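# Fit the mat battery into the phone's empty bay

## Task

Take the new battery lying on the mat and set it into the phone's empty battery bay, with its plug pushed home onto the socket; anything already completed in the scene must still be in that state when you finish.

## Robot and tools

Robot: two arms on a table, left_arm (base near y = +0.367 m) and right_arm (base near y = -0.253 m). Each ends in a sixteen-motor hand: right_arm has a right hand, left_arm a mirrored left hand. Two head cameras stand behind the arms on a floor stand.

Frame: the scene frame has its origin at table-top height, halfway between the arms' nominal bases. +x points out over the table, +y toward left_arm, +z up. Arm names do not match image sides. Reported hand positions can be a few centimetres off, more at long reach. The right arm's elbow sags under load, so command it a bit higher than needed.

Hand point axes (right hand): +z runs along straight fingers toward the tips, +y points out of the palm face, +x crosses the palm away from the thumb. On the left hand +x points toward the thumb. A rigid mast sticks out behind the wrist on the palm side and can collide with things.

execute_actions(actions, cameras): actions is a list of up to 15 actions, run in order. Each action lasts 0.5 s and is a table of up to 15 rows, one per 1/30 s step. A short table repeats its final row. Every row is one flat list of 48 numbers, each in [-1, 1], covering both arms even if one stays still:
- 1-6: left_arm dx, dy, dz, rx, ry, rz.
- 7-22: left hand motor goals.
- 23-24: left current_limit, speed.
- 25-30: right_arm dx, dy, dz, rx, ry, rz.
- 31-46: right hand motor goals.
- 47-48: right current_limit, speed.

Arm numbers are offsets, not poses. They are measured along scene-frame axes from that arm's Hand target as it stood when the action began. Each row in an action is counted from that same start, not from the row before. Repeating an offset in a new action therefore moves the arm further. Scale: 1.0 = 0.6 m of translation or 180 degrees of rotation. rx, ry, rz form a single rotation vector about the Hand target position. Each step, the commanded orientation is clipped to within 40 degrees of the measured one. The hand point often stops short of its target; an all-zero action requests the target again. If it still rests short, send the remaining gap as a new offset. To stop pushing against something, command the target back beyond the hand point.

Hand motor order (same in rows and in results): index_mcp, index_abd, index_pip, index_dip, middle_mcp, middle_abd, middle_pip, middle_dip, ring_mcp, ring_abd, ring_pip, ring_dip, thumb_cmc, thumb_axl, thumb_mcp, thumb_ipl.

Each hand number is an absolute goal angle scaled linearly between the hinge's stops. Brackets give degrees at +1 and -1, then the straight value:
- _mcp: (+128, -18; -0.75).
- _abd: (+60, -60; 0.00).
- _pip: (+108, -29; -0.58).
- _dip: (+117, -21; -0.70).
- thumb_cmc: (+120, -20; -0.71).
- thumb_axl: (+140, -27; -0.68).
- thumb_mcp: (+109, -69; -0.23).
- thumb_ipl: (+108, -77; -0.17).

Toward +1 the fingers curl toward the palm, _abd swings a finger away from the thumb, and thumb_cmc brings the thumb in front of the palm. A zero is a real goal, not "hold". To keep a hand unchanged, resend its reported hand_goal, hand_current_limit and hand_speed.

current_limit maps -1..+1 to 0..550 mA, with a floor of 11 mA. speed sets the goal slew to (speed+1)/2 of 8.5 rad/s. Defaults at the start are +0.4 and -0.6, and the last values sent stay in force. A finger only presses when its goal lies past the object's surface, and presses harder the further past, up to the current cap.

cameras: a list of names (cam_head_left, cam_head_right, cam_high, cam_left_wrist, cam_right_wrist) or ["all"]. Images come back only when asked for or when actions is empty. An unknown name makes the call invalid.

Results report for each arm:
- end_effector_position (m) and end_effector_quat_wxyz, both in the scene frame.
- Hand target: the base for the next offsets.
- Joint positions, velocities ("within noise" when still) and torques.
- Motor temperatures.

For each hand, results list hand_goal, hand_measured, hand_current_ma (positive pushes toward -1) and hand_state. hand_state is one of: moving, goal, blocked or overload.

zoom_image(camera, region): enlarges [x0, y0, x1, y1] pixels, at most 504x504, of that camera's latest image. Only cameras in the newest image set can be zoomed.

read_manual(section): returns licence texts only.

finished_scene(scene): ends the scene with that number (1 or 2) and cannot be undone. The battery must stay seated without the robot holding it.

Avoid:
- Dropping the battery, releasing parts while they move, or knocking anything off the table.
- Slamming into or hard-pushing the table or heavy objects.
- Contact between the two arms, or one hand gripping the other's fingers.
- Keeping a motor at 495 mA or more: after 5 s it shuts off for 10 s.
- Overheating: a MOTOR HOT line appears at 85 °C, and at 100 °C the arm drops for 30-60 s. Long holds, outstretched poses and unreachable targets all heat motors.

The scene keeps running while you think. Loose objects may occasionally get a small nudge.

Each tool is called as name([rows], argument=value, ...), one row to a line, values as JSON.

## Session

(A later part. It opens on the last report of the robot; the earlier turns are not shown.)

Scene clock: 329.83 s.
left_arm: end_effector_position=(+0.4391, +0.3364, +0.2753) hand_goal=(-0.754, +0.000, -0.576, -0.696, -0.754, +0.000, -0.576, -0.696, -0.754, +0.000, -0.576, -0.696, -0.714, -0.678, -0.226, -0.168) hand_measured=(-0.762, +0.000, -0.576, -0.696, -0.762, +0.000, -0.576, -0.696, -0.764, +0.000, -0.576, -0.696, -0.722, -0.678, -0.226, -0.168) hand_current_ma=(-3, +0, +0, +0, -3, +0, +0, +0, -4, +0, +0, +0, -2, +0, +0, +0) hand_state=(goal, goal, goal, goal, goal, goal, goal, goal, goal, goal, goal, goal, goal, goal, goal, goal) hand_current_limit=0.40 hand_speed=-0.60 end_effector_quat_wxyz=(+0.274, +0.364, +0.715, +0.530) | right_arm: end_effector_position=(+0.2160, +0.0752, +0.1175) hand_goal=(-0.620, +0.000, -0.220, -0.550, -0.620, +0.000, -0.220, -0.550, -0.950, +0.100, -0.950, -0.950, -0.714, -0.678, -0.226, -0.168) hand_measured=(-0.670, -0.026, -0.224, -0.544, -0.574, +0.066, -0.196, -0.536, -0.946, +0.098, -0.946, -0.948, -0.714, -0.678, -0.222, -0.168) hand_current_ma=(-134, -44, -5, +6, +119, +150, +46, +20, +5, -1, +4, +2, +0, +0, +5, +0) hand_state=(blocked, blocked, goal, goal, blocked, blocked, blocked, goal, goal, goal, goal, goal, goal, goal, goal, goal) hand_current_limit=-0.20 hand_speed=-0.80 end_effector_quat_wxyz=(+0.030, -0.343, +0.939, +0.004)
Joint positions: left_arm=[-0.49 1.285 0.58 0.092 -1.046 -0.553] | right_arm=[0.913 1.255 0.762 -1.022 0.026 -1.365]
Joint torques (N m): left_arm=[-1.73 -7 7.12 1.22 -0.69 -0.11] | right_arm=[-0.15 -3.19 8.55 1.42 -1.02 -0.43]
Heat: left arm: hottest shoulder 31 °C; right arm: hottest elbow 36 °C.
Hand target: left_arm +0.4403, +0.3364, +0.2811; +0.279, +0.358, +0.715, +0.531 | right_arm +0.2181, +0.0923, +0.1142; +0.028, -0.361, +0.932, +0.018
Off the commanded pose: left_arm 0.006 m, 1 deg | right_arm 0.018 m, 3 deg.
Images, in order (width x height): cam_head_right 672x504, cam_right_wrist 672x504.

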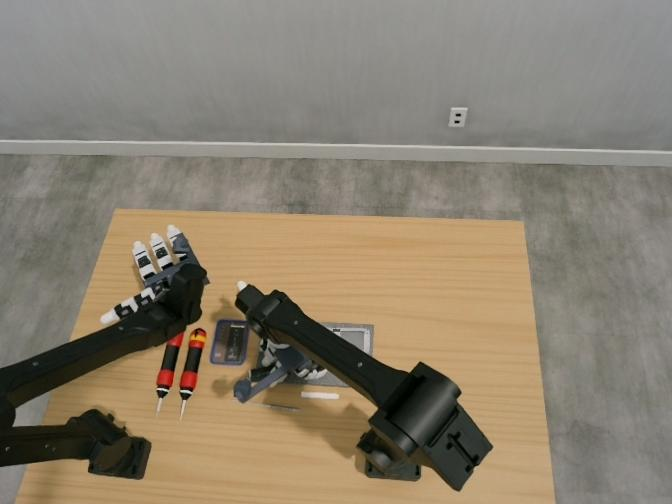

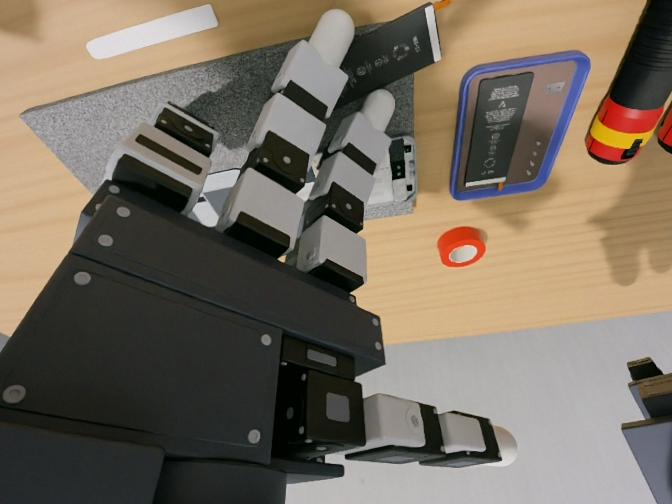

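execute_actions([
  [[0,0,0,0,0,0,-0.754,0,-0.576,-0.696,-0.754,0,-0.576,-0.696,-0.754,0,-0.576,-0.696,-0.714,-0.678,-0.226,-0.168,0.4,-0.6, 0,0,0,0,0,0,-0.62,-0.15,-0.22,-0.55,-0.62,0.2,-0.22,-0.55,-0.95,0.1,-0.95,-0.95,-0.714,-0.678,-0.226,-0.168,-0.2,-0.7]],
  [[0,0,0,0,0,0,-0.754,0,-0.576,-0.696,-0.754,0,-0.576,-0.696,-0.754,0,-0.576,-0.696,-0.714,-0.678,-0.226,-0.168,0.4,-0.6, 0,0,0.04,0,0,0,-0.62,-0.15,-0.22,-0.55,-0.62,0.2,-0.22,-0.55,-0.95,0.1,-0.95,-0.95,-0.714,-0.678,-0.226,-0.168,-0.2,-0.7]],
  [[0,0,0,0,0,0,-0.754,0,-0.576,-0.696,-0.754,0,-0.576,-0.696,-0.754,0,-0.576,-0.696,-0.714,-0.678,-0.226,-0.168,0.4,-0.6, 0,0.01,0.04,0,0,-0.07,-0.62,-0.15,-0.22,-0.55,-0.62,0.2,-0.22,-0.55,-0.95,0.1,-0.95,-0.95,-0.714,-0.678,-0.226,-0.168,-0.2,-0.7]],
])

execute_actions([
  [[0,0,0,0,0,0,-0.754,0,-0.576,-0.696,-0.754,0,-0.576,-0.696,-0.754,0,-0.576,-0.696,-0.714,-0.678,-0.226,-0.168,0.4,-0.6, -0.006,0.012,0,0,0,-0.075,-0.89,0.07,-0.723,-0.841,-0.89,-0.07,-0.723,-0.841,-0.95,0.1,-0.95,-0.95,-0.714,-0.678,-0.226,-0.168,-0.2,-0.7]],
  [[0,0,0,0,0,0,-0.754,0,-0.576,-0.696,-0.754,0,-0.576,-0.696,-0.754,0,-0.576,-0.696,-0.714,-0.678,-0.226,-0.168,0.4,-0.6, -0.005,0.012,0,0,0,0,-0.89,0.07,-0.723,-0.841,-0.89,-0.07,-0.723,-0.841,-0.95,0.1,-0.95,-0.95,-0.714,-0.678,-0.226,-0.168,-0.2,-0.7]],
], cameras=["cam_right_wrist", "cam_head_left", "cam_head_right"])

Scene clock: 336.33 s.
left_arm: end_effector_position=(+0.4391, +0.3364, +0.2753) hand_goal=(-0.754, +0.000, -0.576, -0.696, -0.754, +0.000, -0.576, -0.696, -0.754, +0.000, -0.576, -0.696, -0.714, -0.678, -0.226, -0.168) hand_measured=(-0.762, +0.000, -0.576, -0.696, -0.762, +0.000, -0.576, -0.696, -0.764, +0.000, -0.576, -0.696, -0.722, -0.678, -0.226, -0.168) hand_current_ma=(-3, +0, +0, +0, -3, +0, +0, +0, -4, +0, +0, +0, -2, +0, +0, +0) hand_state=(goal, goal, goal, goal, goal, goal, goal, goal, goal, goal, goal, goal, goal, goal, goal, goal) hand_current_limit=0.40 hand_speed=-0.60 end_effector_quat_wxyz=(+0.274, +0.364, +0.715, +0.530) | right_arm: end_effector_position=(+0.2091, +0.0786, +0.1358) hand_goal=(-0.620, -0.150, -0.220, -0.550, -0.620, +0.200, -0.220, -0.550, -0.950, +0.100, -0.950, -0.950, -0.714, -0.678, -0.226, -0.168) hand_measured=(-0.624, -0.146, -0.224, -0.550, -0.620, +0.196, -0.218, -0.548, -0.946, +0.098, -0.946, -0.948, -0.714, -0.678, -0.222, -0.168) hand_current_ma=(-4, +3, -5, +0, +0, -4, +1, +2, +5, -1, +4, +2, +0, +0, +5, +0) hand_state=(goal, goal, goal, goal, goal, goal, goal, goal, goal, goal, goal, goal, goal, goal, goal, goal) hand_current_limit=-0.20 hand_speed=-0.70 end_effector_quat_wxyz=(+0.004, -0.257, +0.966, -0.004)
Joint positions: left_arm=[-0.49 1.285 0.58 0.092 -1.046 -0.553] | right_arm=[0.957 1.222 0.792 -1.139 0.012 -1.14]
Joint torques (N m): left_arm=[-1.32 -6.24 7.13 1.1 -0.65 -0.09] | right_arm=[0.21 -7.41 10.65 -0.17 0.21 -0.09]
Heat: left arm: hottest shoulder 31 °C; right arm: hottest elbow 36 °C.
Hand target: left_arm +0.4403, +0.3364, +0.2811; +0.279, +0.358, +0.715, +0.531 | right_arm +0.2181, +0.0983, +0.1622; +0.030, -0.257, +0.966, +0.015
Off the commanded pose: left_arm 0.006 m, 1 deg | right_arm 0.034 m, 4 deg.

Scene clock: 337.80 s.
left_arm: end_effector_position=(+0.4391, +0.3364, +0.2753) hand_goal=(-0.754, +0.000, -0.576, -0.696, -0.754, +0.000, -0.576, -0.696, -0.754, +0.000, -0.576, -0.696, -0.714, -0.678, -0.226, -0.168) hand_measured=(-0.762, +0.000, -0.576, -0.696, -0.762, +0.000, -0.576, -0.696, -0.764, +0.000, -0.576, -0.696, -0.722, -0.678, -0.226, -0.168) hand_current_ma=(-3, +0, +0, +0, -3, +0, +0, +0, -4, +0, +0, +0, -2, +0, +0, +0) hand_state=(goal, goal, goal, goal, goal, goal, goal, goal, goal, goal, goal, goal, goal, goal, goal, goal) hand_current_limit=0.40 hand_speed=-0.60 end_effector_quat_wxyz=(+0.274, +0.364, +0.715, +0.530) | right_arm: end_effector_position=(+0.2027, +0.0962, +0.1433) hand_goal=(-0.890, +0.070, -0.724, -0.842, -0.890, -0.070, -0.724, -0.842, -0.950, +0.100, -0.950, -0.950, -0.714, -0.678, -0.226, -0.168) hand_measured=(-0.882, +0.066, -0.718, -0.838, -0.882, -0.066, -0.720, -0.838, -0.946, +0.098, -0.946, -0.948, -0.714, -0.678, -0.222, -0.168) hand_current_ma=(+11, -2, +5, +3, +10, +2, +5, +3, +5, -1, +4, +2, +0, +0, +5, +0) hand_state=(goal, goal, goal, goal, goal, goal, goal, goal, goal, goal, goal, goal, goal, goal, goal, goal) hand_current_limit=-0.20 hand_speed=-0.70 end_effector_quat_wxyz=(+0.016, -0.145, +0.989, -0.003)
Joint positions: left_arm=[-0.49 1.285 0.58 0.092 -1.046 -0.553] | right_arm=[1.066 1.198 0.792 -1.15 0.029 -0.802]
Joint torques (N m): left_arm=[-1.32 -6.18 7.2 1.02 -0.61 -0.1] | right_arm=[0.38 -5.48 10.25 -0.12 0.32 -0.08]
Heat: left arm: hottest shoulder 31 °C; right arm: hottest elbow 36 °C.
Hand target: left_arm +0.4403, +0.3364, +0.2811; +0.279, +0.358, +0.715, +0.531 | right_arm +0.2115, +0.1127, +0.1622; +0.031, -0.142, +0.989, +0.012
Off the commanded pose: left_arm 0.006 m, 1 deg | right_arm 0.027 m, 2 deg.
Images, in order (width x height): cam_head_left 672x504, cam_head_right 672x504, cam_right_wrist 672x504.

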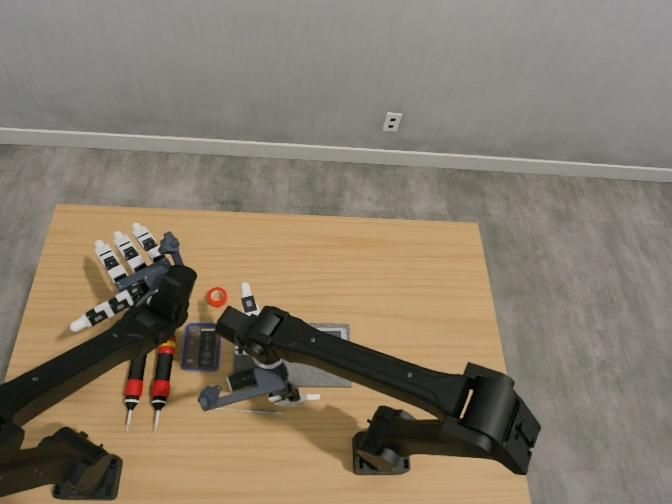

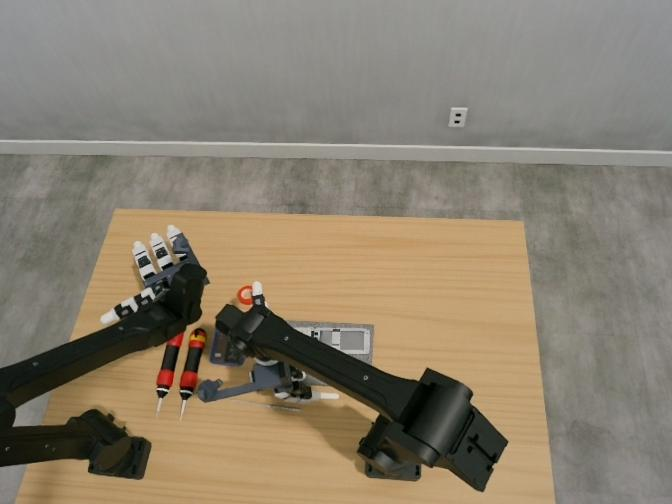

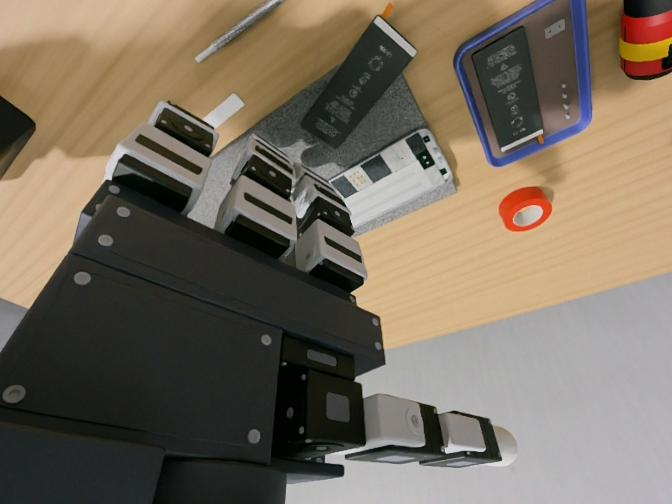

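zoom_image(camera="cam_right_wrist", region=[240, 0, 500, 200])

Scaled by 1.938 from the camera's 672x504 image, which has a finer 960x720 frame.

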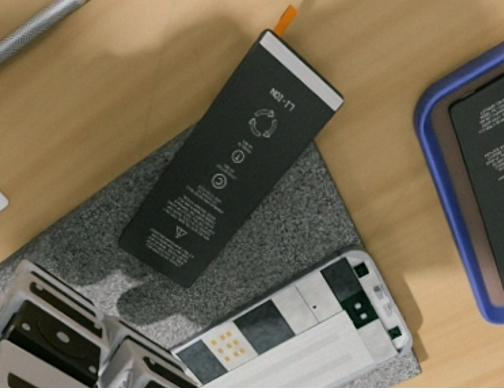

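execute_actions([
  [[0,0,0,0,0,0,-0.754,0,-0.576,-0.696,-0.754,0,-0.576,-0.696,-0.754,0,-0.576,-0.696,-0.714,-0.678,-0.226,-0.168,0.4,-0.6, 0.005,-0.0133,-0.04,0,0,0.022,-0.89,0.07,-0.723,-0.841,-0.89,-0.07,-0.723,-0.841,-0.95,0.1,-0.95,-0.95,-0.714,-0.678,-0.226,-0.168,-0.4,-0.7]],
  [[0,0,0,0,0,0,-0.754,0,-0.576,-0.696,-0.754,0,-0.576,-0.696,-0.754,0,-0.576,-0.696,-0.714,-0.678,-0.226,-0.168,0.4,-0.6, 0,0,-0.033,0,0,0,-0.89,0.07,-0.723,-0.841,-0.89,-0.07,-0.723,-0.841,-0.95,0.1,-0.95,-0.95,-0.714,-0.678,-0.226,-0.168,-0.4,-0.7]],
], cameras=["cam_right_wrist"])

zoom_image(camera="cam_right_wrist", region=[240, 0, 500, 200])

Scene clock: 342.30 s.
left_arm: end_effector_position=(+0.4391, +0.3364, +0.2753) hand_goal=(-0.754, +0.000, -0.576, -0.696, -0.754, +0.000, -0.576, -0.696, -0.754, +0.000, -0.576, -0.696, -0.714, -0.678, -0.226, -0.168) hand_measured=(-0.762, +0.000, -0.576, -0.696, -0.762, +0.000, -0.576, -0.696, -0.764, +0.000, -0.576, -0.696, -0.722, -0.678, -0.226, -0.168) hand_current_ma=(-3, +0, +0, +0, -3, +0, +0, +0, -4, +0, +0, +0, -2, +0, +0, +0) hand_state=(goal, goal, goal, goal, goal, goal, goal, goal, goal, goal, goal, goal, goal, goal, goal, goal) hand_current_limit=0.40 hand_speed=-0.60 end_effector_quat_wxyz=(+0.274, +0.364, +0.715, +0.530) | right_arm: end_effector_position=(+0.2096, +0.1068, +0.1302) hand_goal=(-0.890, +0.070, -0.724, -0.842, -0.890, -0.070, -0.724, -0.842, -0.950, +0.100, -0.950, -0.950, -0.714, -0.678, -0.226, -0.168) hand_measured=(-0.896, +0.074, -0.730, -0.846, -0.896, -0.066, -0.732, -0.846, -0.946, +0.098, -0.946, -0.948, -0.714, -0.678, -0.222, -0.168) hand_current_ma=(-8, +3, -7, -3, -7, +4, -9, -5, +5, -1, +4, +2, +0, +0, +5, +0) hand_state=(goal, goal, goal, goal, goal, goal, goal, goal, goal, goal, goal, goal, goal, goal, goal, goal) hand_current_limit=-0.40 hand_speed=-0.70 end_effector_quat_wxyz=(+0.034, -0.177, +0.984, +0.019)
Joint positions: left_arm=[-0.49 1.285 0.58 0.092 -1.046 -0.553] | right_arm=[1.048 1.227 0.765 -1.036 0.027 -0.885]
Joint torques (N m): left_arm=[-1.44 -6.71 6.93 1.26 -0.64 -0.01] | right_arm=[-1.44 -4.19 6.02 0.9 0.08 -0.29]
Heat: left arm: hottest shoulder 31 °C; right arm: hottest elbow 37 °C.
Hand target: left_arm +0.4403, +0.3364, +0.2811; +0.279, +0.358, +0.715, +0.531 | right_arm +0.2145, +0.1047, +0.1184; +0.031, -0.176, +0.984, +0.013
Off the commanded pose: left_arm 0.006 m, 1 deg | right_arm 0.013 m, 1 deg.
Images, in order (width x height): cam_right_wrist 672x504.

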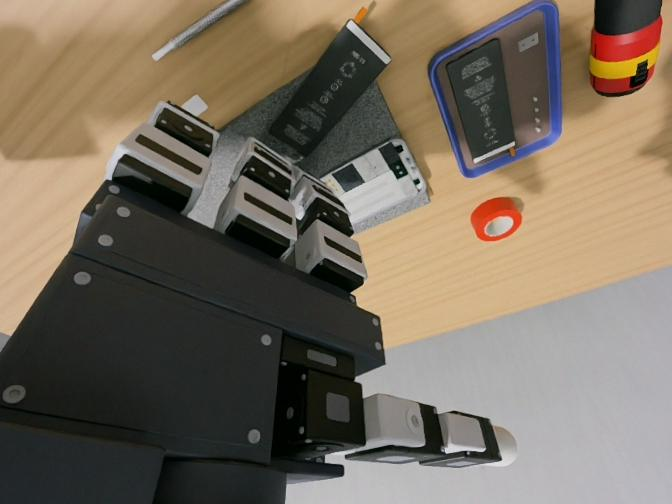

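Scaled by 1.938 from the camera's 672x504 image, which has a finer 960x720 frame.

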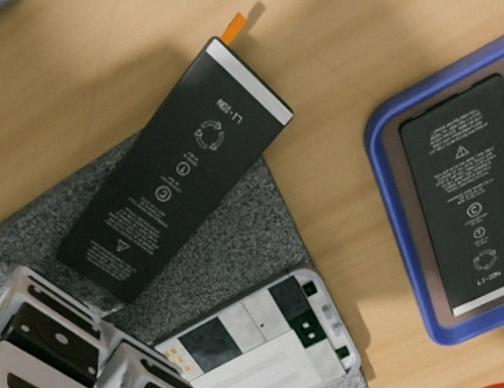

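execute_actions([
  [[0,0,0,0,0,0,-0.754,0,-0.576,-0.696,-0.754,0,-0.576,-0.696,-0.754,0,-0.576,-0.696,-0.714,-0.678,-0.226,-0.168,0.4,-0.6, -0.01,0.025,0,0,0,0,-0.89,0.07,-0.723,-0.841,-0.89,-0.07,-0.723,-0.841,-0.95,0.1,-0.95,-0.95,-0.714,-0.678,-0.226,-0.168,-0.4,-0.7],[0,0,0,0,0,0,-0.754,0,-0.576,-0.696,-0.754,0,-0.576,-0.696,-0.754,0,-0.576,-0.696,-0.714,-0.678,-0.226,-0.168,0.4,-0.6, -0.02,0.05,0,0,0,0,-0.89,0.07,-0.723,-0.841,-0.89,-0.07,-0.723,-0.841,-0.95,0.1,-0.95,-0.95,-0.714,-0.678,-0.226,-0.168,-0.4,-0.7]],
], cameras=["cam_right_wrist"])

zoom_image(camera="cam_right_wrist", region=[240, 0, 500, 200])

Scene clock: 344.17 s.
left_arm: end_effector_position=(+0.4391, +0.3364, +0.2753) hand_goal=(-0.754, +0.000, -0.576, -0.696, -0.754, +0.000, -0.576, -0.696, -0.754, +0.000, -0.576, -0.696, -0.714, -0.678, -0.226, -0.168) hand_measured=(-0.762, +0.000, -0.576, -0.696, -0.762, +0.000, -0.576, -0.696, -0.764, +0.000, -0.576, -0.696, -0.722, -0.678, -0.226, -0.168) hand_current_ma=(-3, +0, +0, +0, -3, +0, +0, +0, -4, +0, +0, +0, -2, +0, +0, +0) hand_state=(goal, goal, goal, goal, goal, goal, goal, goal, goal, goal, goal, goal, goal, goal, goal, goal) hand_current_limit=0.40 hand_speed=-0.60 end_effector_quat_wxyz=(+0.274, +0.364, +0.715, +0.530) | right_arm: end_effector_position=(+0.2061, +0.1187, +0.1213) hand_goal=(-0.890, +0.070, -0.724, -0.842, -0.890, -0.070, -0.724, -0.842, -0.950, +0.100, -0.950, -0.950, -0.714, -0.678, -0.226, -0.168) hand_measured=(-0.928, +0.066, -0.754, -0.858, -0.930, -0.076, -0.754, -0.862, -0.946, +0.098, -0.946, -0.948, -0.714, -0.678, -0.222, -0.168) hand_current_ma=(-91, -2, -61, -28, -101, -5, -64, -38, +5, -1, +4, +2, +0, +0, +5, +0) hand_state=(blocked, goal, blocked, goal, blocked, goal, blocked, blocked, goal, goal, goal, goal, goal, goal, goal, goal) hand_current_limit=-0.40 hand_speed=-0.70 end_effector_quat_wxyz=(+0.036, -0.168, +0.985, +0.005)
Joint positions: left_arm=[-0.49 1.285 0.58 0.092 -1.046 -0.553] | right_arm=[1.092 1.271 0.783 -1.03 0.052 -0.824]
Joint torques (N m): left_arm=[-1.08 -6.36 7.15 0.96 -0.64 -0.11] | right_arm=[0.62 -3.84 8.1 0.87 -0.41 -0.18]
Heat: left arm: hottest shoulder 31 °C; right arm: hottest elbow 36 °C.
Hand target: left_arm +0.4403, +0.3364, +0.2811; +0.279, +0.358, +0.715, +0.531 | right_arm +0.2025, +0.1347, +0.1184; +0.031, -0.176, +0.984, +0.013
Off the commanded pose: left_arm 0.006 m, 1 deg | right_arm 0.017 m, 1 deg.
Images, in order (width x height): cam_right_wrist 672x504.

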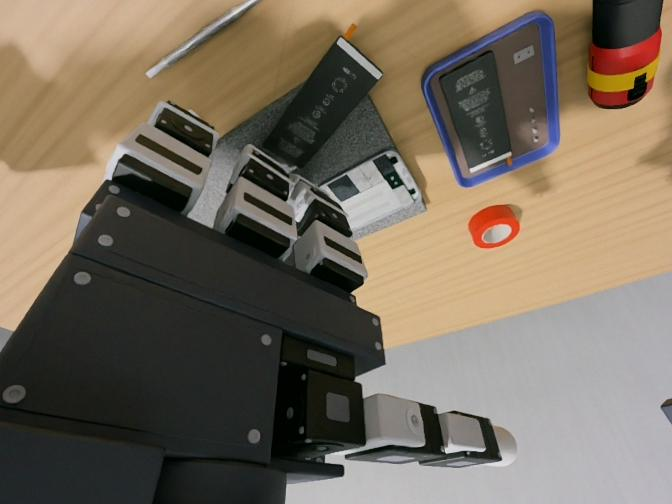

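Scaled by 1.938 from the camera's 672x504 image, which has a finer 960x720 frame.

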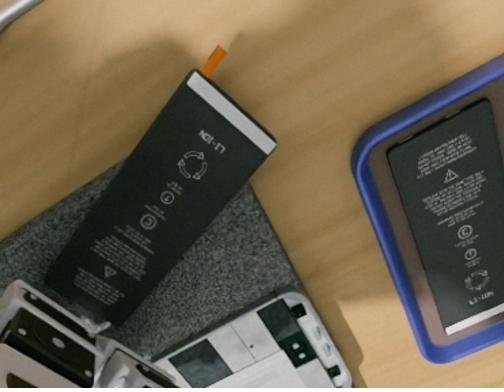

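execute_actions([
  [[0,0,0,0,0,0,-0.754,0,-0.576,-0.696,-0.754,0,-0.576,-0.696,-0.754,0,-0.576,-0.696,-0.714,-0.678,-0.226,-0.168,0.4,-0.6, -0.009,0.02,0,0,0,0,-0.89,0.07,-0.723,-0.841,-0.89,-0.07,-0.723,-0.841,-0.95,0.1,-0.95,-0.95,-0.714,-0.678,-0.226,-0.168,-0.4,-0.7],[0,0,0,0,0,0,-0.754,0,-0.576,-0.696,-0.754,0,-0.576,-0.696,-0.754,0,-0.576,-0.696,-0.714,-0.678,-0.226,-0.168,0.4,-0.6, -0.017,0.04,0.002,0,0,0,-0.89,0.07,-0.723,-0.841,-0.89,-0.07,-0.723,-0.841,-0.95,0.1,-0.95,-0.95,-0.714,-0.678,-0.226,-0.168,-0.4,-0.7]],
], cameras=["cam_right_wrist"])

zoom_image(camera="cam_right_wrist", region=[240, 0, 500, 200])

Scene clock: 345.80 s.
left_arm: end_effector_position=(+0.4391, +0.3364, +0.2753) hand_goal=(-0.754, +0.000, -0.576, -0.696, -0.754, +0.000, -0.576, -0.696, -0.754, +0.000, -0.576, -0.696, -0.714, -0.678, -0.226, -0.168) hand_measured=(-0.762, +0.000, -0.576, -0.696, -0.762, +0.000, -0.576, -0.696, -0.764, +0.000, -0.576, -0.696, -0.722, -0.678, -0.226, -0.168) hand_current_ma=(-3, +0, +0, +0, -3, +0, +0, +0, -4, +0, +0, +0, -2, +0, +0, +0) hand_state=(goal, goal, goal, goal, goal, goal, goal, goal, goal, goal, goal, goal, goal, goal, goal, goal) hand_current_limit=0.40 hand_speed=-0.60 end_effector_quat_wxyz=(+0.274, +0.364, +0.715, +0.530) | right_arm: end_effector_position=(+0.2004, +0.1326, +0.1125) hand_goal=(-0.890, +0.070, -0.724, -0.842, -0.890, -0.070, -0.724, -0.842, -0.950, +0.100, -0.950, -0.950, -0.714, -0.678, -0.226, -0.168) hand_measured=(-0.980, +0.058, -0.768, -0.866, -0.990, -0.086, -0.766, -0.870, -0.946, +0.098, -0.946, -0.948, -0.714, -0.678, -0.222, -0.168) hand_current_ma=(-165, -15, -105, -48, -165, -21, -95, -54, +5, -1, +4, +2, +0, +0, +5, +0) hand_state=(blocked, goal, blocked, blocked, blocked, goal, blocked, blocked, goal, goal, goal, goal, goal, goal, goal, goal) hand_current_limit=-0.40 hand_speed=-0.70 end_effector_quat_wxyz=(+0.036, -0.165, +0.986, -0.009)
Joint positions: left_arm=[-0.49 1.285 0.58 0.092 -1.046 -0.553] | right_arm=[1.138 1.324 0.811 -1.032 0.07 -0.77]
Joint torques (N m): left_arm=[-1.55 -6.24 7.23 1.11 -0.66 -0.06] | right_arm=[1.96 -5.19 9.26 0.76 -1.12 -0.13]
Heat: left arm: hottest shoulder 31 °C; right arm: hottest elbow 36 °C.
Hand target: left_arm +0.4403, +0.3364, +0.2811; +0.279, +0.358, +0.715, +0.531 | right_arm +0.1923, +0.1587, +0.1196; +0.031, -0.176, +0.984, +0.013
Off the commanded pose: left_arm 0.006 m, 1 deg | right_arm 0.028 m, 3 deg.
Images, in order (width x height): cam_right_wrist 672x504.

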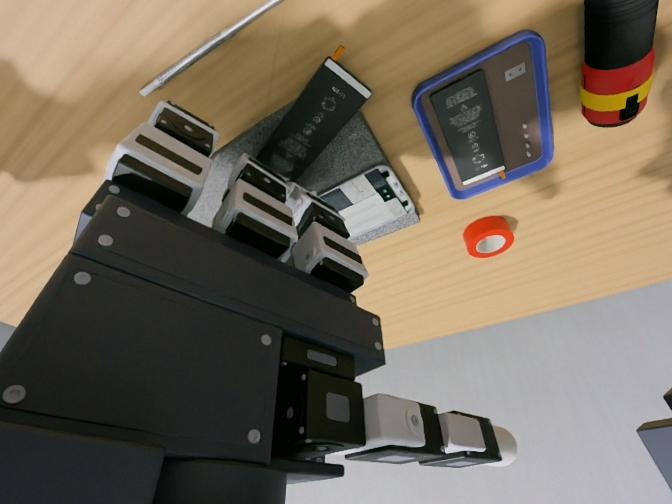

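Scaled by 1.938 from the camera's 672x504 image, which has a finer 960x720 frame.

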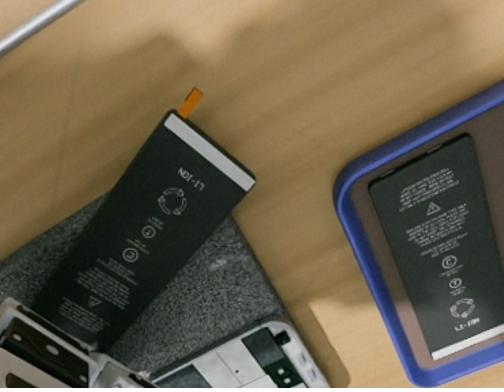

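execute_actions([
  [[0,0,0,0,0,0,-0.754,0,-0.576,-0.696,-0.754,0,-0.576,-0.696,-0.754,0,-0.576,-0.696,-0.714,-0.678,-0.226,-0.168,0.4,-0.6, 0,0,0.025,0,0,0,-0.89,0.07,-0.723,-0.841,-0.89,-0.07,-0.723,-0.841,-0.95,0.1,-0.95,-0.95,-0.714,-0.678,-0.226,-0.168,-0.4,-0.7]],
], cameras=["cam_right_wrist"])

zoom_image(camera="cam_right_wrist", region=[240, 0, 500, 200])

Scene clock: 347.20 s.
left_arm: end_effector_position=(+0.4391, +0.3364, +0.2753) hand_goal=(-0.754, +0.000, -0.576, -0.696, -0.754, +0.000, -0.576, -0.696, -0.754, +0.000, -0.576, -0.696, -0.714, -0.678, -0.226, -0.168) hand_measured=(-0.762, +0.000, -0.576, -0.696, -0.762, +0.000, -0.576, -0.696, -0.764, +0.000, -0.576, -0.696, -0.722, -0.678, -0.226, -0.168) hand_current_ma=(-3, +0, +0, +0, -3, +0, +0, +0, -4, +0, +0, +0, -2, +0, +0, +0) hand_state=(goal, goal, goal, goal, goal, goal, goal, goal, goal, goal, goal, goal, goal, goal, goal, goal) hand_current_limit=0.40 hand_speed=-0.60 end_effector_quat_wxyz=(+0.274, +0.364, +0.715, +0.530) | right_arm: end_effector_position=(+0.1966, +0.1333, +0.1166) hand_goal=(-0.890, +0.070, -0.724, -0.842, -0.890, -0.070, -0.724, -0.842, -0.950, +0.100, -0.950, -0.950, -0.714, -0.678, -0.226, -0.168) hand_measured=(-0.948, +0.058, -0.764, -0.866, -0.960, -0.086, -0.760, -0.868, -0.946, +0.098, -0.946, -0.948, -0.714, -0.678, -0.222, -0.168) hand_current_ma=(-164, -16, -93, -48, -165, -21, -79, -53, +5, -1, +4, +2, +0, +0, +5, +0) hand_state=(blocked, goal, blocked, blocked, blocked, goal, blocked, blocked, goal, goal, goal, goal, goal, goal, goal, goal) hand_current_limit=-0.40 hand_speed=-0.70 end_effector_quat_wxyz=(+0.031, -0.170, +0.985, -0.013)
Joint positions: left_arm=[-0.49 1.285 0.58 0.092 -1.046 -0.553] | right_arm=[1.145 1.324 0.826 -1.061 0.065 -0.775]
Joint torques (N m): left_arm=[-1.26 -6.18 7.15 1.13 -0.64 -0.06] | right_arm=[1.85 -7.06 10.03 -0.13 -0.92 -0.06]
Heat: left arm: hottest shoulder 31 °C; right arm: hottest elbow 36 °C.
Hand target: left_arm +0.4403, +0.3364, +0.2811; +0.279, +0.358, +0.715, +0.531 | right_arm +0.1923, +0.1587, +0.1346; +0.031, -0.176, +0.984, +0.013
Off the commanded pose: left_arm 0.006 m, 1 deg | right_arm 0.031 m, 3 deg.
Images, in order (width x height): cam_right_wrist 672x504.

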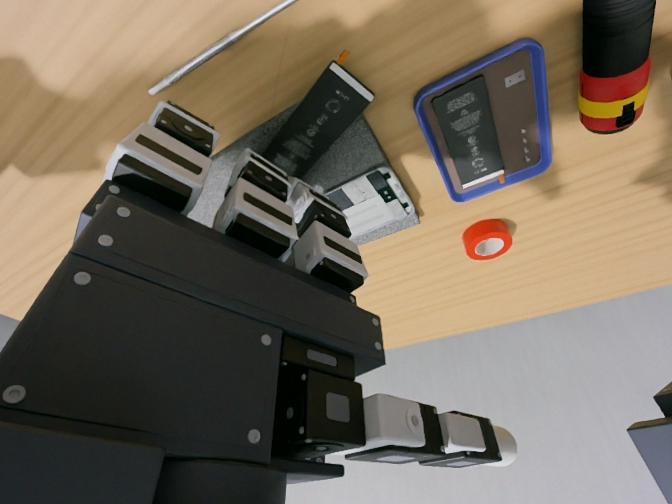

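Scaled by 1.938 from the camera's 672x504 image, which has a finer 960x720 frame.

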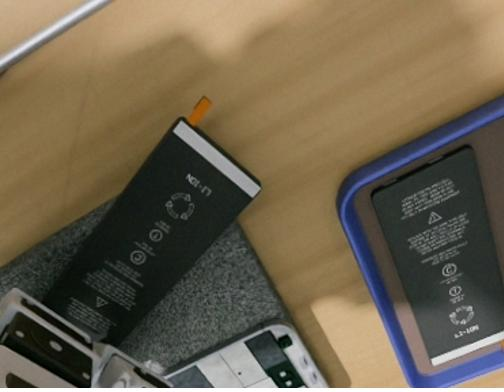

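execute_actions([
  [[0,0,0,0,0,0,-0.754,0,-0.576,-0.696,-0.754,0,-0.576,-0.696,-0.754,0,-0.576,-0.696,-0.714,-0.678,-0.226,-0.168,0.4,-0.6, -0.007,0.015,0.005,0,0,0,-0.89,0.07,-0.723,-0.841,-0.89,-0.07,-0.723,-0.841,-0.95,0.1,-0.95,-0.95,-0.714,-0.678,-0.226,-0.168,-0.4,-0.7],[0,0,0,0,0,0,-0.754,0,-0.576,-0.696,-0.754,0,-0.576,-0.696,-0.754,0,-0.576,-0.696,-0.714,-0.678,-0.226,-0.168,0.4,-0.6, -0.014,0.035,0.015,0,0,0,-0.89,0.07,-0.723,-0.841,-0.89,-0.07,-0.723,-0.841,-0.95,0.1,-0.95,-0.95,-0.714,-0.678,-0.226,-0.168,-0.4,-0.7]],
], cameras=["cam_right_wrist"])

zoom_image(camera="cam_right_wrist", region=[240, 0, 500, 200])

Scene clock: 349.77 s.
left_arm: end_effector_position=(+0.4391, +0.3364, +0.2753) hand_goal=(-0.754, +0.000, -0.576, -0.696, -0.754, +0.000, -0.576, -0.696, -0.754, +0.000, -0.576, -0.696, -0.714, -0.678, -0.226, -0.168) hand_measured=(-0.762, +0.000, -0.576, -0.696, -0.762, +0.000, -0.576, -0.696, -0.764, +0.000, -0.576, -0.696, -0.722, -0.678, -0.226, -0.168) hand_current_ma=(-3, +0, +0, +0, -3, +0, +0, +0, -4, +0, +0, +0, -2, +0, +0, +0) hand_state=(goal, goal, goal, goal, goal, goal, goal, goal, goal, goal, goal, goal, goal, goal, goal, goal) hand_current_limit=0.40 hand_speed=-0.60 end_effector_quat_wxyz=(+0.274, +0.364, +0.715, +0.530) | right_arm: end_effector_position=(+0.1781, +0.1597, +0.1289) hand_goal=(-0.890, +0.070, -0.724, -0.842, -0.890, -0.070, -0.724, -0.842, -0.950, +0.100, -0.950, -0.950, -0.714, -0.678, -0.226, -0.168) hand_measured=(-0.890, +0.068, -0.728, -0.846, -0.892, -0.072, -0.728, -0.848, -0.946, +0.098, -0.946, -0.948, -0.714, -0.678, -0.222, -0.168) hand_current_ma=(+0, -2, -3, -5, -2, -1, -5, -7, +5, -1, +4, +2, +0, +0, +5, +0) hand_state=(goal, goal, goal, goal, goal, goal, goal, goal, goal, goal, goal, goal, goal, goal, goal, goal) hand_current_limit=-0.40 hand_speed=-0.70 end_effector_quat_wxyz=(+0.024, -0.179, +0.984, -0.001)
Joint positions: left_arm=[-0.49 1.285 0.58 0.092 -1.046 -0.553] | right_arm=[1.207 1.348 0.88 -1.079 0.041 -0.73]
Joint torques (N m): left_arm=[-1.08 -5.77 7.17 1.1 -0.65 -0.1] | right_arm=[-0.09 -6.77 10.29 -0.06 -0.04 -0.08]
Heat: left arm: hottest shoulder 31 °C; right arm: hottest elbow 36 °C.
Hand target: left_arm +0.4403, +0.3364, +0.2811; +0.279, +0.358, +0.715, +0.531 | right_arm +0.1839, +0.1797, +0.1436; +0.031, -0.176, +0.984, +0.013
Off the commanded pose: left_arm 0.006 m, 1 deg | right_arm 0.026 m, 2 deg.
Images, in order (width x height): cam_right_wrist 672x504.

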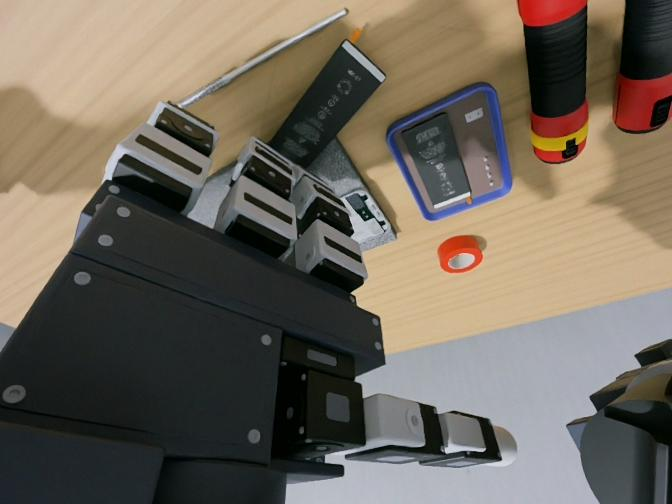

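Scaled by 1.938 from the camera's 672x504 image, which has a finer 960x720 frame.

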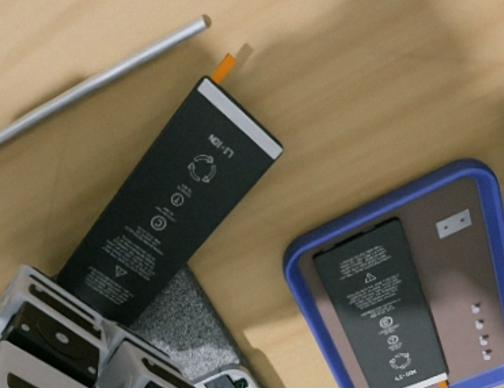

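execute_actions([
  [[0,0,0,0,0,0,-0.754,0,-0.576,-0.696,-0.754,0,-0.576,-0.696,-0.754,0,-0.576,-0.696,-0.714,-0.678,-0.226,-0.168,0.4,-0.6, 0.01,-0.015,0.04,0,0,0,-0.89,0,-0.723,-0.841,-0.89,0,-0.723,-0.841,-0.95,0.1,-0.95,-0.95,-0.714,-0.678,-0.226,-0.168,-0.3,-0.7]],
  [[0,0,0,0,0,0,-0.754,0,-0.576,-0.696,-0.754,0,-0.576,-0.696,-0.754,0,-0.576,-0.696,-0.714,-0.678,-0.226,-0.168,0.4,-0.6, 0.012,-0.04,0.015,0,0,0.006,-0.62,-0.13,-0.22,-0.55,-0.62,0.13,-0.22,-0.55,-0.95,0.1,-0.95,-0.95,-0.714,-0.678,-0.226,-0.168,-0.3,-0.7]],
  [[0,0,0,0,0,0,-0.754,0,-0.576,-0.696,-0.754,0,-0.576,-0.696,-0.754,0,-0.576,-0.696,-0.714,-0.678,-0.226,-0.168,0.4,-0.6, 0.005,-0.02,0,0,0,0,-0.62,-0.13,-0.22,-0.55,-0.62,0.13,-0.22,-0.55,-0.95,0.1,-0.95,-0.95,-0.714,-0.678,-0.226,-0.168,-0.3,-0.7]],
], cameras=["cam_right_wrist","cam_head_right"])

zoom_image(camera="cam_right_wrist", region=[240, 0, 500, 200])

Scene clock: 353.43 s.
left_arm: end_effector_position=(+0.4391, +0.3364, +0.2753) hand_goal=(-0.754, +0.000, -0.576, -0.696, -0.754, +0.000, -0.576, -0.696, -0.754, +0.000, -0.576, -0.696, -0.714, -0.678, -0.226, -0.168) hand_measured=(-0.762, +0.000, -0.576, -0.696, -0.762, +0.000, -0.576, -0.696, -0.764, +0.000, -0.576, -0.696, -0.722, -0.678, -0.226, -0.168) hand_current_ma=(-3, +0, +0, +0, -3, +0, +0, +0, -4, +0, +0, +0, -2, +0, +0, +0) hand_state=(goal, goal, goal, goal, goal, goal, goal, goal, goal, goal, goal, goal, goal, goal, goal, goal) hand_current_limit=0.40 hand_speed=-0.60 end_effector_quat_wxyz=(+0.274, +0.364, +0.715, +0.530) | right_arm: end_effector_position=(+0.1978, +0.1351, +0.1670) hand_goal=(-0.620, -0.130, -0.220, -0.550, -0.620, +0.130, -0.220, -0.550, -0.950, +0.100, -0.950, -0.950, -0.714, -0.678, -0.226, -0.168) hand_measured=(-0.624, -0.126, -0.224, -0.554, -0.624, +0.126, -0.224, -0.554, -0.946, +0.098, -0.946, -0.948, -0.714, -0.678, -0.222, -0.168) hand_current_ma=(-3, +3, -5, -3, -3, -3, -4, -3, +5, -1, +4, +2, +0, +0, +5, +0) hand_state=(goal, goal, goal, goal, goal, goal, goal, goal, goal, goal, goal, goal, goal, goal, goal, goal) hand_current_limit=-0.30 hand_speed=-0.70 end_effector_quat_wxyz=(+0.025, -0.183, +0.983, +0.005)
Joint positions: left_arm=[-0.49 1.285 0.58 0.092 -1.046 -0.553] | right_arm=[1.122 1.258 0.904 -1.18 0.035 -0.824]
Joint torques (N m): left_arm=[-1.67 -5.71 7.08 1.4 -0.66 -0.11] | right_arm=[-1.03 -8.64 7.39 -0.2 -0.11 -0.25]
Heat: left arm: hottest shoulder 31 °C; right arm: hottest elbow 37 °C.
Hand target: left_arm +0.4403, +0.3364, +0.2811; +0.279, +0.358, +0.715, +0.531 | right_arm +0.2001, +0.1347, +0.1766; +0.031, -0.185, +0.982, +0.013
Off the commanded pose: left_arm 0.006 m, 1 deg | right_arm 0.010 m, 1 deg.
Images, in order (width x height): cam_head_right 672x504, cam_right_wrist 672x504.

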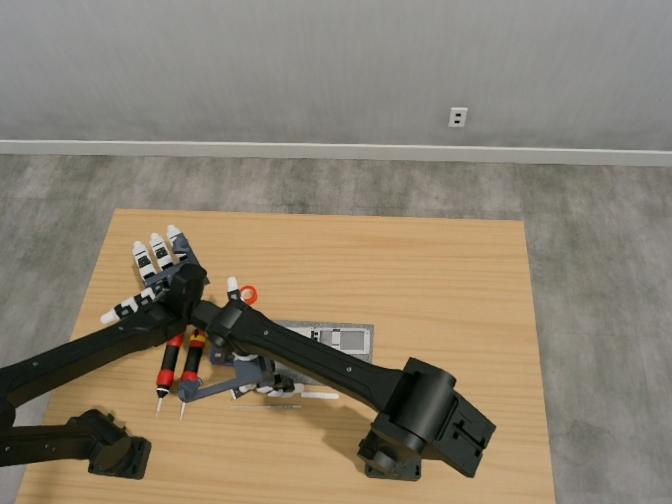

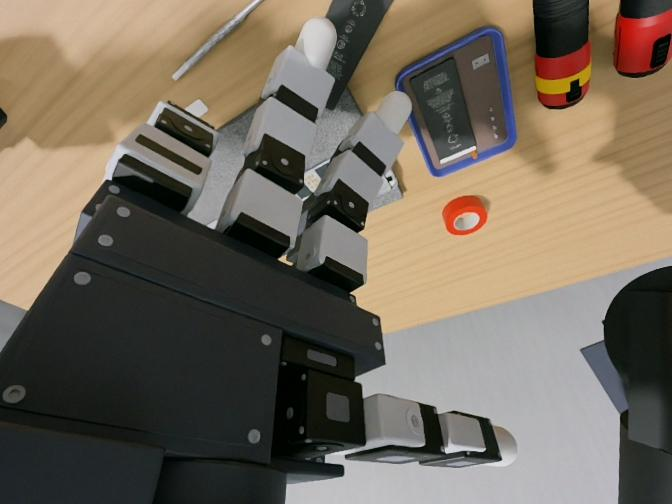

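Scaled by 1.938 from the camera's 672x504 image, which has a finer 960x720 frame.

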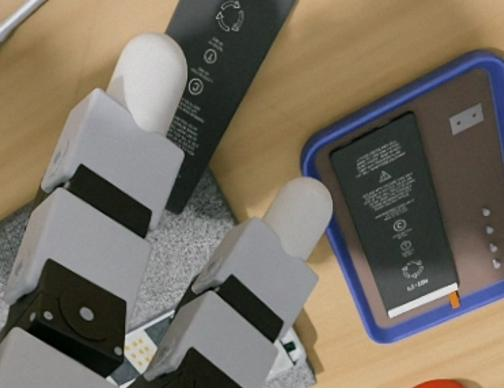

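execute_actions([
  [[0,0,0,0,0,0,-0.754,0,-0.576,-0.696,-0.754,0,-0.576,-0.696,-0.754,0,-0.576,-0.696,-0.714,-0.678,-0.226,-0.168,0.4,-0.6, -0.0195,-0.0212,0,0,0,0.053,-0.62,-0.13,-0.22,-0.55,-0.62,0.13,-0.22,-0.55,-0.95,0.1,-0.95,-0.95,-0.714,-0.678,-0.226,-0.168,-0.3,-0.7]],
  [[0,0,0,0,0,0,-0.754,0,-0.576,-0.696,-0.754,0,-0.576,-0.696,-0.754,0,-0.576,-0.696,-0.714,-0.678,-0.226,-0.168,0.4,-0.6, 0,0,-0.03,0,0,0,-0.62,-0.13,-0.22,-0.55,-0.62,0.13,-0.22,-0.55,-0.95,0.1,-0.95,-0.95,-0.714,-0.678,-0.226,-0.168,-0.3,-0.7],[0,0,0,0,0,0,-0.754,0,-0.576,-0.696,-0.754,0,-0.576,-0.696,-0.754,0,-0.576,-0.696,-0.714,-0.678,-0.226,-0.168,0.4,-0.6, 0,0,-0.06,0,0,0,-0.62,-0.13,-0.22,-0.55,-0.62,0.13,-0.22,-0.55,-0.95,0.1,-0.95,-0.95,-0.714,-0.678,-0.226,-0.168,-0.3,-0.7]],
], cameras=["cam_right_wrist"])

zoom_image(camera="cam_right_wrist", region=[240, 0, 500, 200])

Scene clock: 356.97 s.
left_arm: end_effector_position=(+0.4391, +0.3364, +0.2753) hand_goal=(-0.754, +0.000, -0.576, -0.696, -0.754, +0.000, -0.576, -0.696, -0.754, +0.000, -0.576, -0.696, -0.714, -0.678, -0.226, -0.168) hand_measured=(-0.762, +0.000, -0.576, -0.696, -0.762, +0.000, -0.576, -0.696, -0.764, +0.000, -0.576, -0.696, -0.722, -0.678, -0.226, -0.168) hand_current_ma=(-3, +0, +0, +0, -3, +0, +0, +0, -4, +0, +0, +0, -2, +0, +0, +0) hand_state=(goal, goal, goal, goal, goal, goal, goal, goal, goal, goal, goal, goal, goal, goal, goal, goal) hand_current_limit=0.40 hand_speed=-0.60 end_effector_quat_wxyz=(+0.274, +0.364, +0.715, +0.530) | right_arm: end_effector_position=(+0.1857, +0.1186, +0.1422) hand_goal=(-0.620, -0.130, -0.220, -0.550, -0.620, +0.130, -0.220, -0.550, -0.950, +0.100, -0.950, -0.950, -0.714, -0.678, -0.226, -0.168) hand_measured=(-0.624, -0.126, -0.224, -0.554, -0.624, +0.126, -0.224, -0.554, -0.946, +0.098, -0.946, -0.948, -0.714, -0.678, -0.222, -0.168) hand_current_ma=(-3, +3, -5, -3, -3, -3, -4, -3, +5, -1, +4, +2, +0, +0, +5, +0) hand_state=(goal, goal, goal, goal, goal, goal, goal, goal, goal, goal, goal, goal, goal, goal, goal, goal) hand_current_limit=-0.30 hand_speed=-0.70 end_effector_quat_wxyz=(+0.030, -0.263, +0.964, +0.011)
Joint positions: left_arm=[-0.49 1.285 0.58 0.092 -1.046 -0.553] | right_arm=[1.094 1.242 0.818 -1.09 0.029 -1.017]
Joint torques (N m): left_arm=[-1.2 -6.53 6.93 1.29 -0.65 -0.03] | right_arm=[-1.55 -6.01 7.13 0.57 -0.18 -0.25]
Heat: left arm: hottest shoulder 31 °C; right arm: hottest elbow 36 °C.
Hand target: left_arm +0.4403, +0.3364, +0.2811; +0.279, +0.358, +0.715, +0.531 | right_arm +0.1884, +0.1220, +0.1406; +0.030, -0.266, +0.963, +0.016
Off the commanded pose: left_arm 0.006 m, 1 deg | right_arm 0.005 m, 1 deg.
Images, in order (width x height): cam_right_wrist 672x504.

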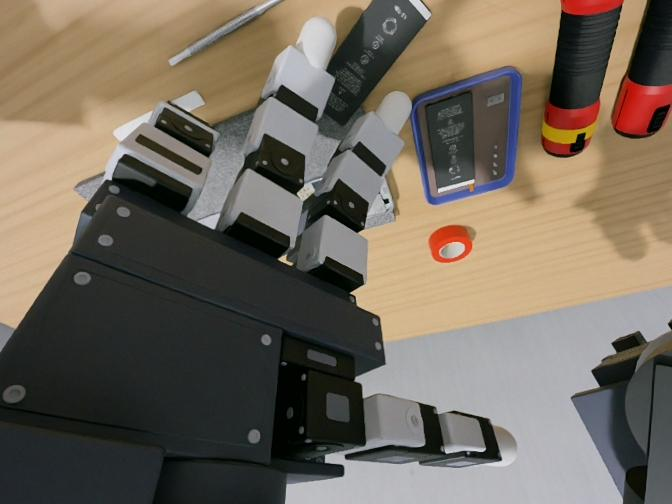

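Scaled by 1.938 from the camera's 672x504 image, which has a finer 960x720 frame.

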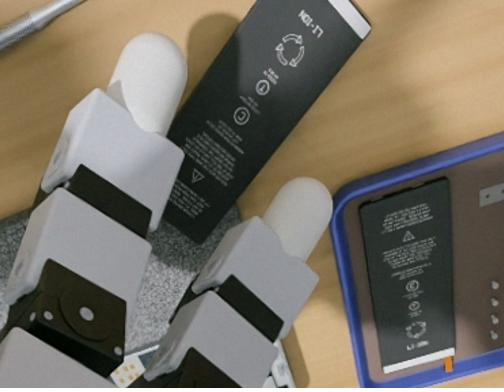

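execute_actions([
  [[0,0,0,0,0,0,-0.754,0,-0.576,-0.696,-0.754,0,-0.576,-0.696,-0.754,0,-0.576,-0.696,-0.714,-0.678,-0.226,-0.168,0.4,-0.6, 0,0,-0.022,0,0,0.02,-0.62,-0.13,-0.22,-0.55,-0.62,0.13,-0.22,-0.55,-0.95,0.1,-0.95,-0.95,-0.714,-0.678,-0.226,-0.168,-0.3,-0.7]],
  [[0,0,0,0,0,0,-0.754,0,-0.576,-0.696,-0.754,0,-0.576,-0.696,-0.754,0,-0.576,-0.696,-0.714,-0.678,-0.226,-0.168,0.4,-0.6, 0,0,-0.022,0,0,0,-0.62,-0.13,-0.22,-0.55,-0.62,0.13,-0.22,-0.55,-0.95,0.1,-0.95,-0.95,-0.714,-0.678,-0.226,-0.168,-0.3,-0.7]],
], cameras=["cam_right_wrist"])

zoom_image(camera="cam_right_wrist", region=[240, 0, 500, 200])

Scene clock: 364.53 s.
left_arm: end_effector_position=(+0.4391, +0.3364, +0.2753) hand_goal=(-0.754, +0.000, -0.576, -0.696, -0.754, +0.000, -0.576, -0.696, -0.754, +0.000, -0.576, -0.696, -0.714, -0.678, -0.226, -0.168) hand_measured=(-0.762, +0.000, -0.576, -0.696, -0.762, +0.000, -0.576, -0.696, -0.764, +0.000, -0.576, -0.696, -0.722, -0.678, -0.226, -0.168) hand_current_ma=(-3, +0, +0, +0, -3, +0, +0, +0, -4, +0, +0, +0, -2, +0, +0, +0) hand_state=(goal, goal, goal, goal, goal, goal, goal, goal, goal, goal, goal, goal, goal, goal, goal, goal) hand_current_limit=0.40 hand_speed=-0.60 end_effector_quat_wxyz=(+0.274, +0.364, +0.715, +0.530) | right_arm: end_effector_position=(+0.1845, +0.1193, +0.1163) hand_goal=(-0.620, -0.130, -0.220, -0.550, -0.620, +0.130, -0.220, -0.550, -0.950, +0.100, -0.950, -0.950, -0.714, -0.678, -0.226, -0.168) hand_measured=(-0.624, -0.126, -0.224, -0.554, -0.624, +0.126, -0.224, -0.554, -0.946, +0.098, -0.946, -0.948, -0.714, -0.678, -0.222, -0.168) hand_current_ma=(-3, +3, -5, -3, -3, -3, -4, -3, +5, -1, +4, +2, +0, +0, +5, +0) hand_state=(goal, goal, goal, goal, goal, goal, goal, goal, goal, goal, goal, goal, goal, goal, goal, goal) hand_current_limit=-0.30 hand_speed=-0.70 end_effector_quat_wxyz=(+0.029, -0.295, +0.955, +0.012)
Joint positions: left_arm=[-0.49 1.285 0.58 0.092 -1.046 -0.553] | right_arm=[1.083 1.29 0.783 -1.005 0.024 -1.094]
Joint torques (N m): left_arm=[-1.14 -6.36 7.23 1.11 -0.68 -0.08] | right_arm=[-1.9 -6.42 6.61 0.61 -0.21 -0.21]
Heat: left arm: hottest shoulder 31 °C; right arm: hottest elbow 36 °C.
Hand target: left_arm +0.4403, +0.3364, +0.2811; +0.279, +0.358, +0.715, +0.531 | right_arm +0.1884, +0.1220, +0.1142; +0.029, -0.296, +0.955, +0.017
Off the commanded pose: left_arm 0.006 m, 1 deg | right_arm 0.005 m, 1 deg.
Images, in order (width x height): cam_right_wrist 672x504.

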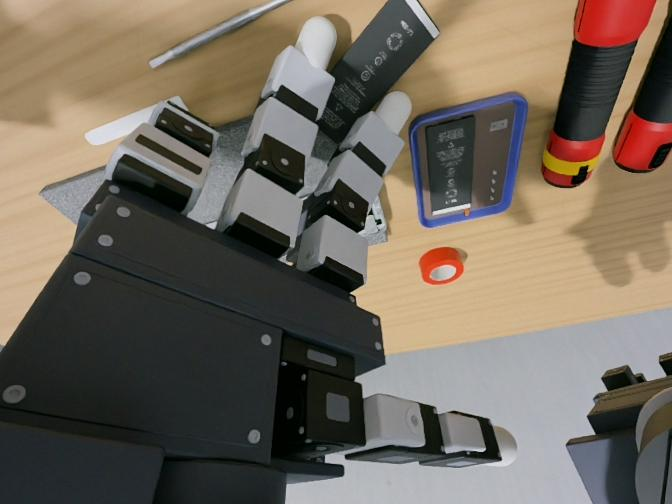

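Scaled by 1.938 from the camera's 672x504 image, which has a finer 960x720 frame.

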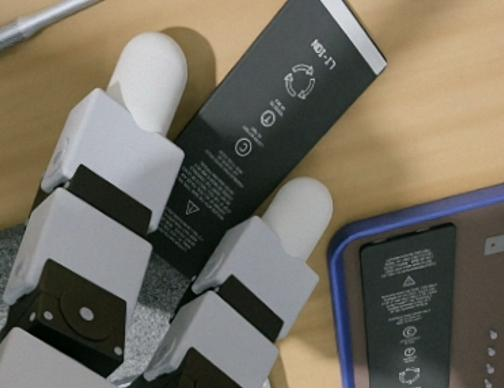

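execute_actions([
  [[0,0,0,0,0,0,-0.754,0,-0.576,-0.696,-0.754,0,-0.576,-0.696,-0.754,0,-0.576,-0.696,-0.714,-0.678,-0.226,-0.168,0.4,-0.6, 0.005,-0.001,-0.012,0,0,0.004,-0.62,-0.13,-0.22,-0.55,-0.62,0.13,-0.22,-0.55,-0.95,0.1,-0.95,-0.95,-0.714,-0.678,-0.226,-0.168,-0.3,-0.7]],
])

Scene clock: 366.33 s.
left_arm: end_effector_position=(+0.4391, +0.3364, +0.2753) hand_goal=(-0.754, +0.000, -0.576, -0.696, -0.754, +0.000, -0.576, -0.696, -0.754, +0.000, -0.576, -0.696, -0.714, -0.678, -0.226, -0.168) hand_measured=(-0.762, +0.000, -0.576, -0.696, -0.762, +0.000, -0.576, -0.696, -0.764, +0.000, -0.576, -0.696, -0.722, -0.678, -0.226, -0.168) hand_current_ma=(-3, +0, +0, +0, -3, +0, +0, +0, -4, +0, +0, +0, -2, +0, +0, +0) hand_state=(goal, goal, goal, goal, goal, goal, goal, goal, goal, goal, goal, goal, goal, goal, goal, goal) hand_current_limit=0.40 hand_speed=-0.60 end_effector_quat_wxyz=(+0.274, +0.364, +0.715, +0.530) | right_arm: end_effector_position=(+0.1850, +0.1214, +0.1125) hand_goal=(-0.620, -0.130, -0.220, -0.550, -0.620, +0.130, -0.220, -0.550, -0.950, +0.100, -0.950, -0.950, -0.714, -0.678, -0.226, -0.168) hand_measured=(-0.624, -0.128, -0.224, -0.554, -0.624, +0.126, -0.224, -0.554, -0.948, +0.104, -0.954, -0.952, -0.714, -0.678, -0.222, -0.168) hand_current_ma=(-3, +2, -5, -3, -3, -2, -4, -3, +1, +4, -3, -1, +0, +0, +5, +0) hand_state=(goal, goal, goal, goal, goal, goal, goal, goal, goal, goal, goal, goal, goal, goal, goal, goal) hand_current_limit=-0.30 hand_speed=-0.70 end_effector_quat_wxyz=(+0.027, -0.301, +0.953, +0.017)
Joint positions: left_arm=[-0.49 1.285 0.58 0.092 -1.046 -0.553] | right_arm=[1.077 1.302 0.78 -0.986 0.013 -1.112]
Joint torques (N m): left_arm=[-1.55 -6.42 7.17 1.29 -0.62 -0.08] | right_arm=[-1.85 -5.71 6.6 0.81 -0.09 -0.31]
Heat: left arm: hottest shoulder 31 °C; right arm: hottest elbow 36 °C.
Hand target: left_arm +0.4403, +0.3364, +0.2811; +0.279, +0.358, +0.715, +0.531 | right_arm +0.1914, +0.1214, +0.1070; +0.029, -0.302, +0.953, +0.017
Off the commanded pose: left_arm 0.006 m, 1 deg | right_arm 0.008 m, 0 deg.

execute_actions([
  [[0,0,0,0,0,0,-0.754,0,-0.576,-0.696,-0.754,0,-0.576,-0.696,-0.754,0,-0.576,-0.696,-0.714,-0.678,-0.226,-0.168,0.4,-0.6, 0,0,0,0,0,0,-0.62,0,-0.22,-0.55,-0.62,0,-0.22,-0.55,-0.95,0.1,-0.95,-0.95,-0.714,-0.678,-0.226,-0.168,-0.3,-0.8]],
], cameras=["cam_right_wrist"])

zoom_image(camera="cam_right_wrist", region=[240, 0, 500, 200])

Scene clock: 367.70 s.
left_arm: end_effector_position=(+0.4391, +0.3364, +0.2753) hand_goal=(-0.754, +0.000, -0.576, -0.696, -0.754, +0.000, -0.576, -0.696, -0.754, +0.000, -0.576, -0.696, -0.714, -0.678, -0.226, -0.168) hand_measured=(-0.762, +0.000, -0.576, -0.696, -0.762, +0.000, -0.576, -0.696, -0.764, +0.000, -0.576, -0.696, -0.722, -0.678, -0.226, -0.168) hand_current_ma=(-3, +0, +0, +0, -3, +0, +0, +0, -4, +0, +0, +0, -2, +0, +0, +0) hand_state=(goal, goal, goal, goal, goal, goal, goal, goal, goal, goal, goal, goal, goal, goal, goal, goal) hand_current_limit=0.40 hand_speed=-0.60 end_effector_quat_wxyz=(+0.274, +0.364, +0.715, +0.530) | right_arm: end_effector_position=(+0.1852, +0.1217, +0.1127) hand_goal=(-0.620, +0.000, -0.220, -0.550, -0.620, +0.000, -0.220, -0.550, -0.950, +0.100, -0.950, -0.950, -0.714, -0.678, -0.226, -0.168) hand_measured=(-0.624, -0.072, -0.224, -0.554, -0.624, +0.070, -0.224, -0.554, -0.950, +0.106, -0.954, -0.952, -0.714, -0.678, -0.222, -0.168) hand_current_ma=(-3, -171, -5, -3, -3, +163, -4, -3, +1, +5, -3, -1, +0, +0, +5, +0) hand_state=(goal, blocked, goal, goal, goal, blocked, goal, goal, goal, goal, goal, goal, goal, goal, goal, goal) hand_current_limit=-0.30 hand_speed=-0.80 end_effector_quat_wxyz=(+0.028, -0.301, +0.953, +0.018)
Joint positions: left_arm=[-0.49 1.285 0.58 0.092 -1.046 -0.553] | right_arm=[1.077 1.302 0.78 -0.984 0.013 -1.112]
Joint torques (N m): left_arm=[-1.32 -6.65 7.12 1.2 -0.67 -0.06] | right_arm=[-1.61 -5.83 6.45 0.75 -0.09 -0.29]
Heat: left arm: hottest shoulder 31 °C; right arm: hottest elbow 36 °C.
Hand target: left_arm +0.4403, +0.3364, +0.2811; +0.279, +0.358, +0.715, +0.531 | right_arm +0.1914, +0.1214, +0.1070; +0.029, -0.302, +0.953, +0.017
Off the commanded pose: left_arm 0.006 m, 1 deg | right_arm 0.008 m, 0 deg.
Images, in order (width x height): cam_right_wrist 672x504.

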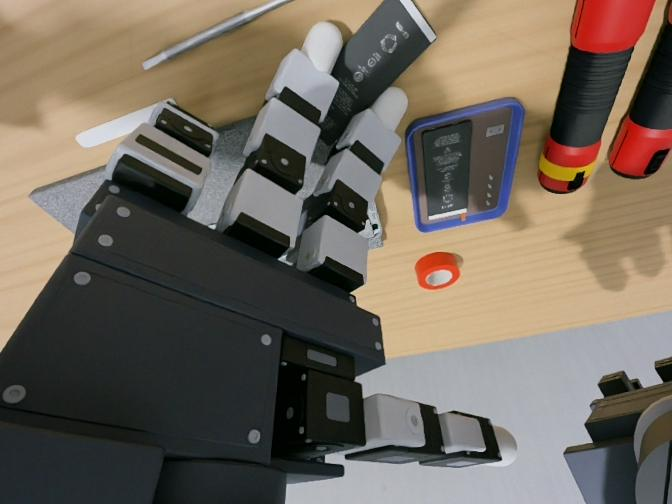

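Scaled by 1.938 from the camera's 672x504 image, which has a finer 960x720 frame.

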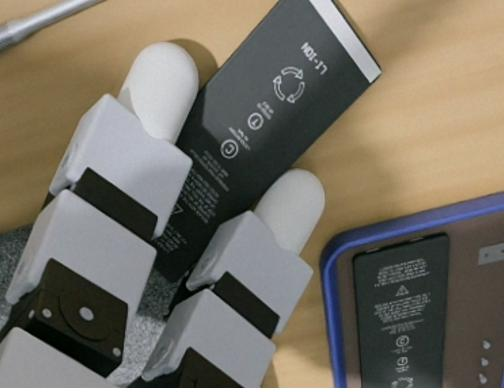

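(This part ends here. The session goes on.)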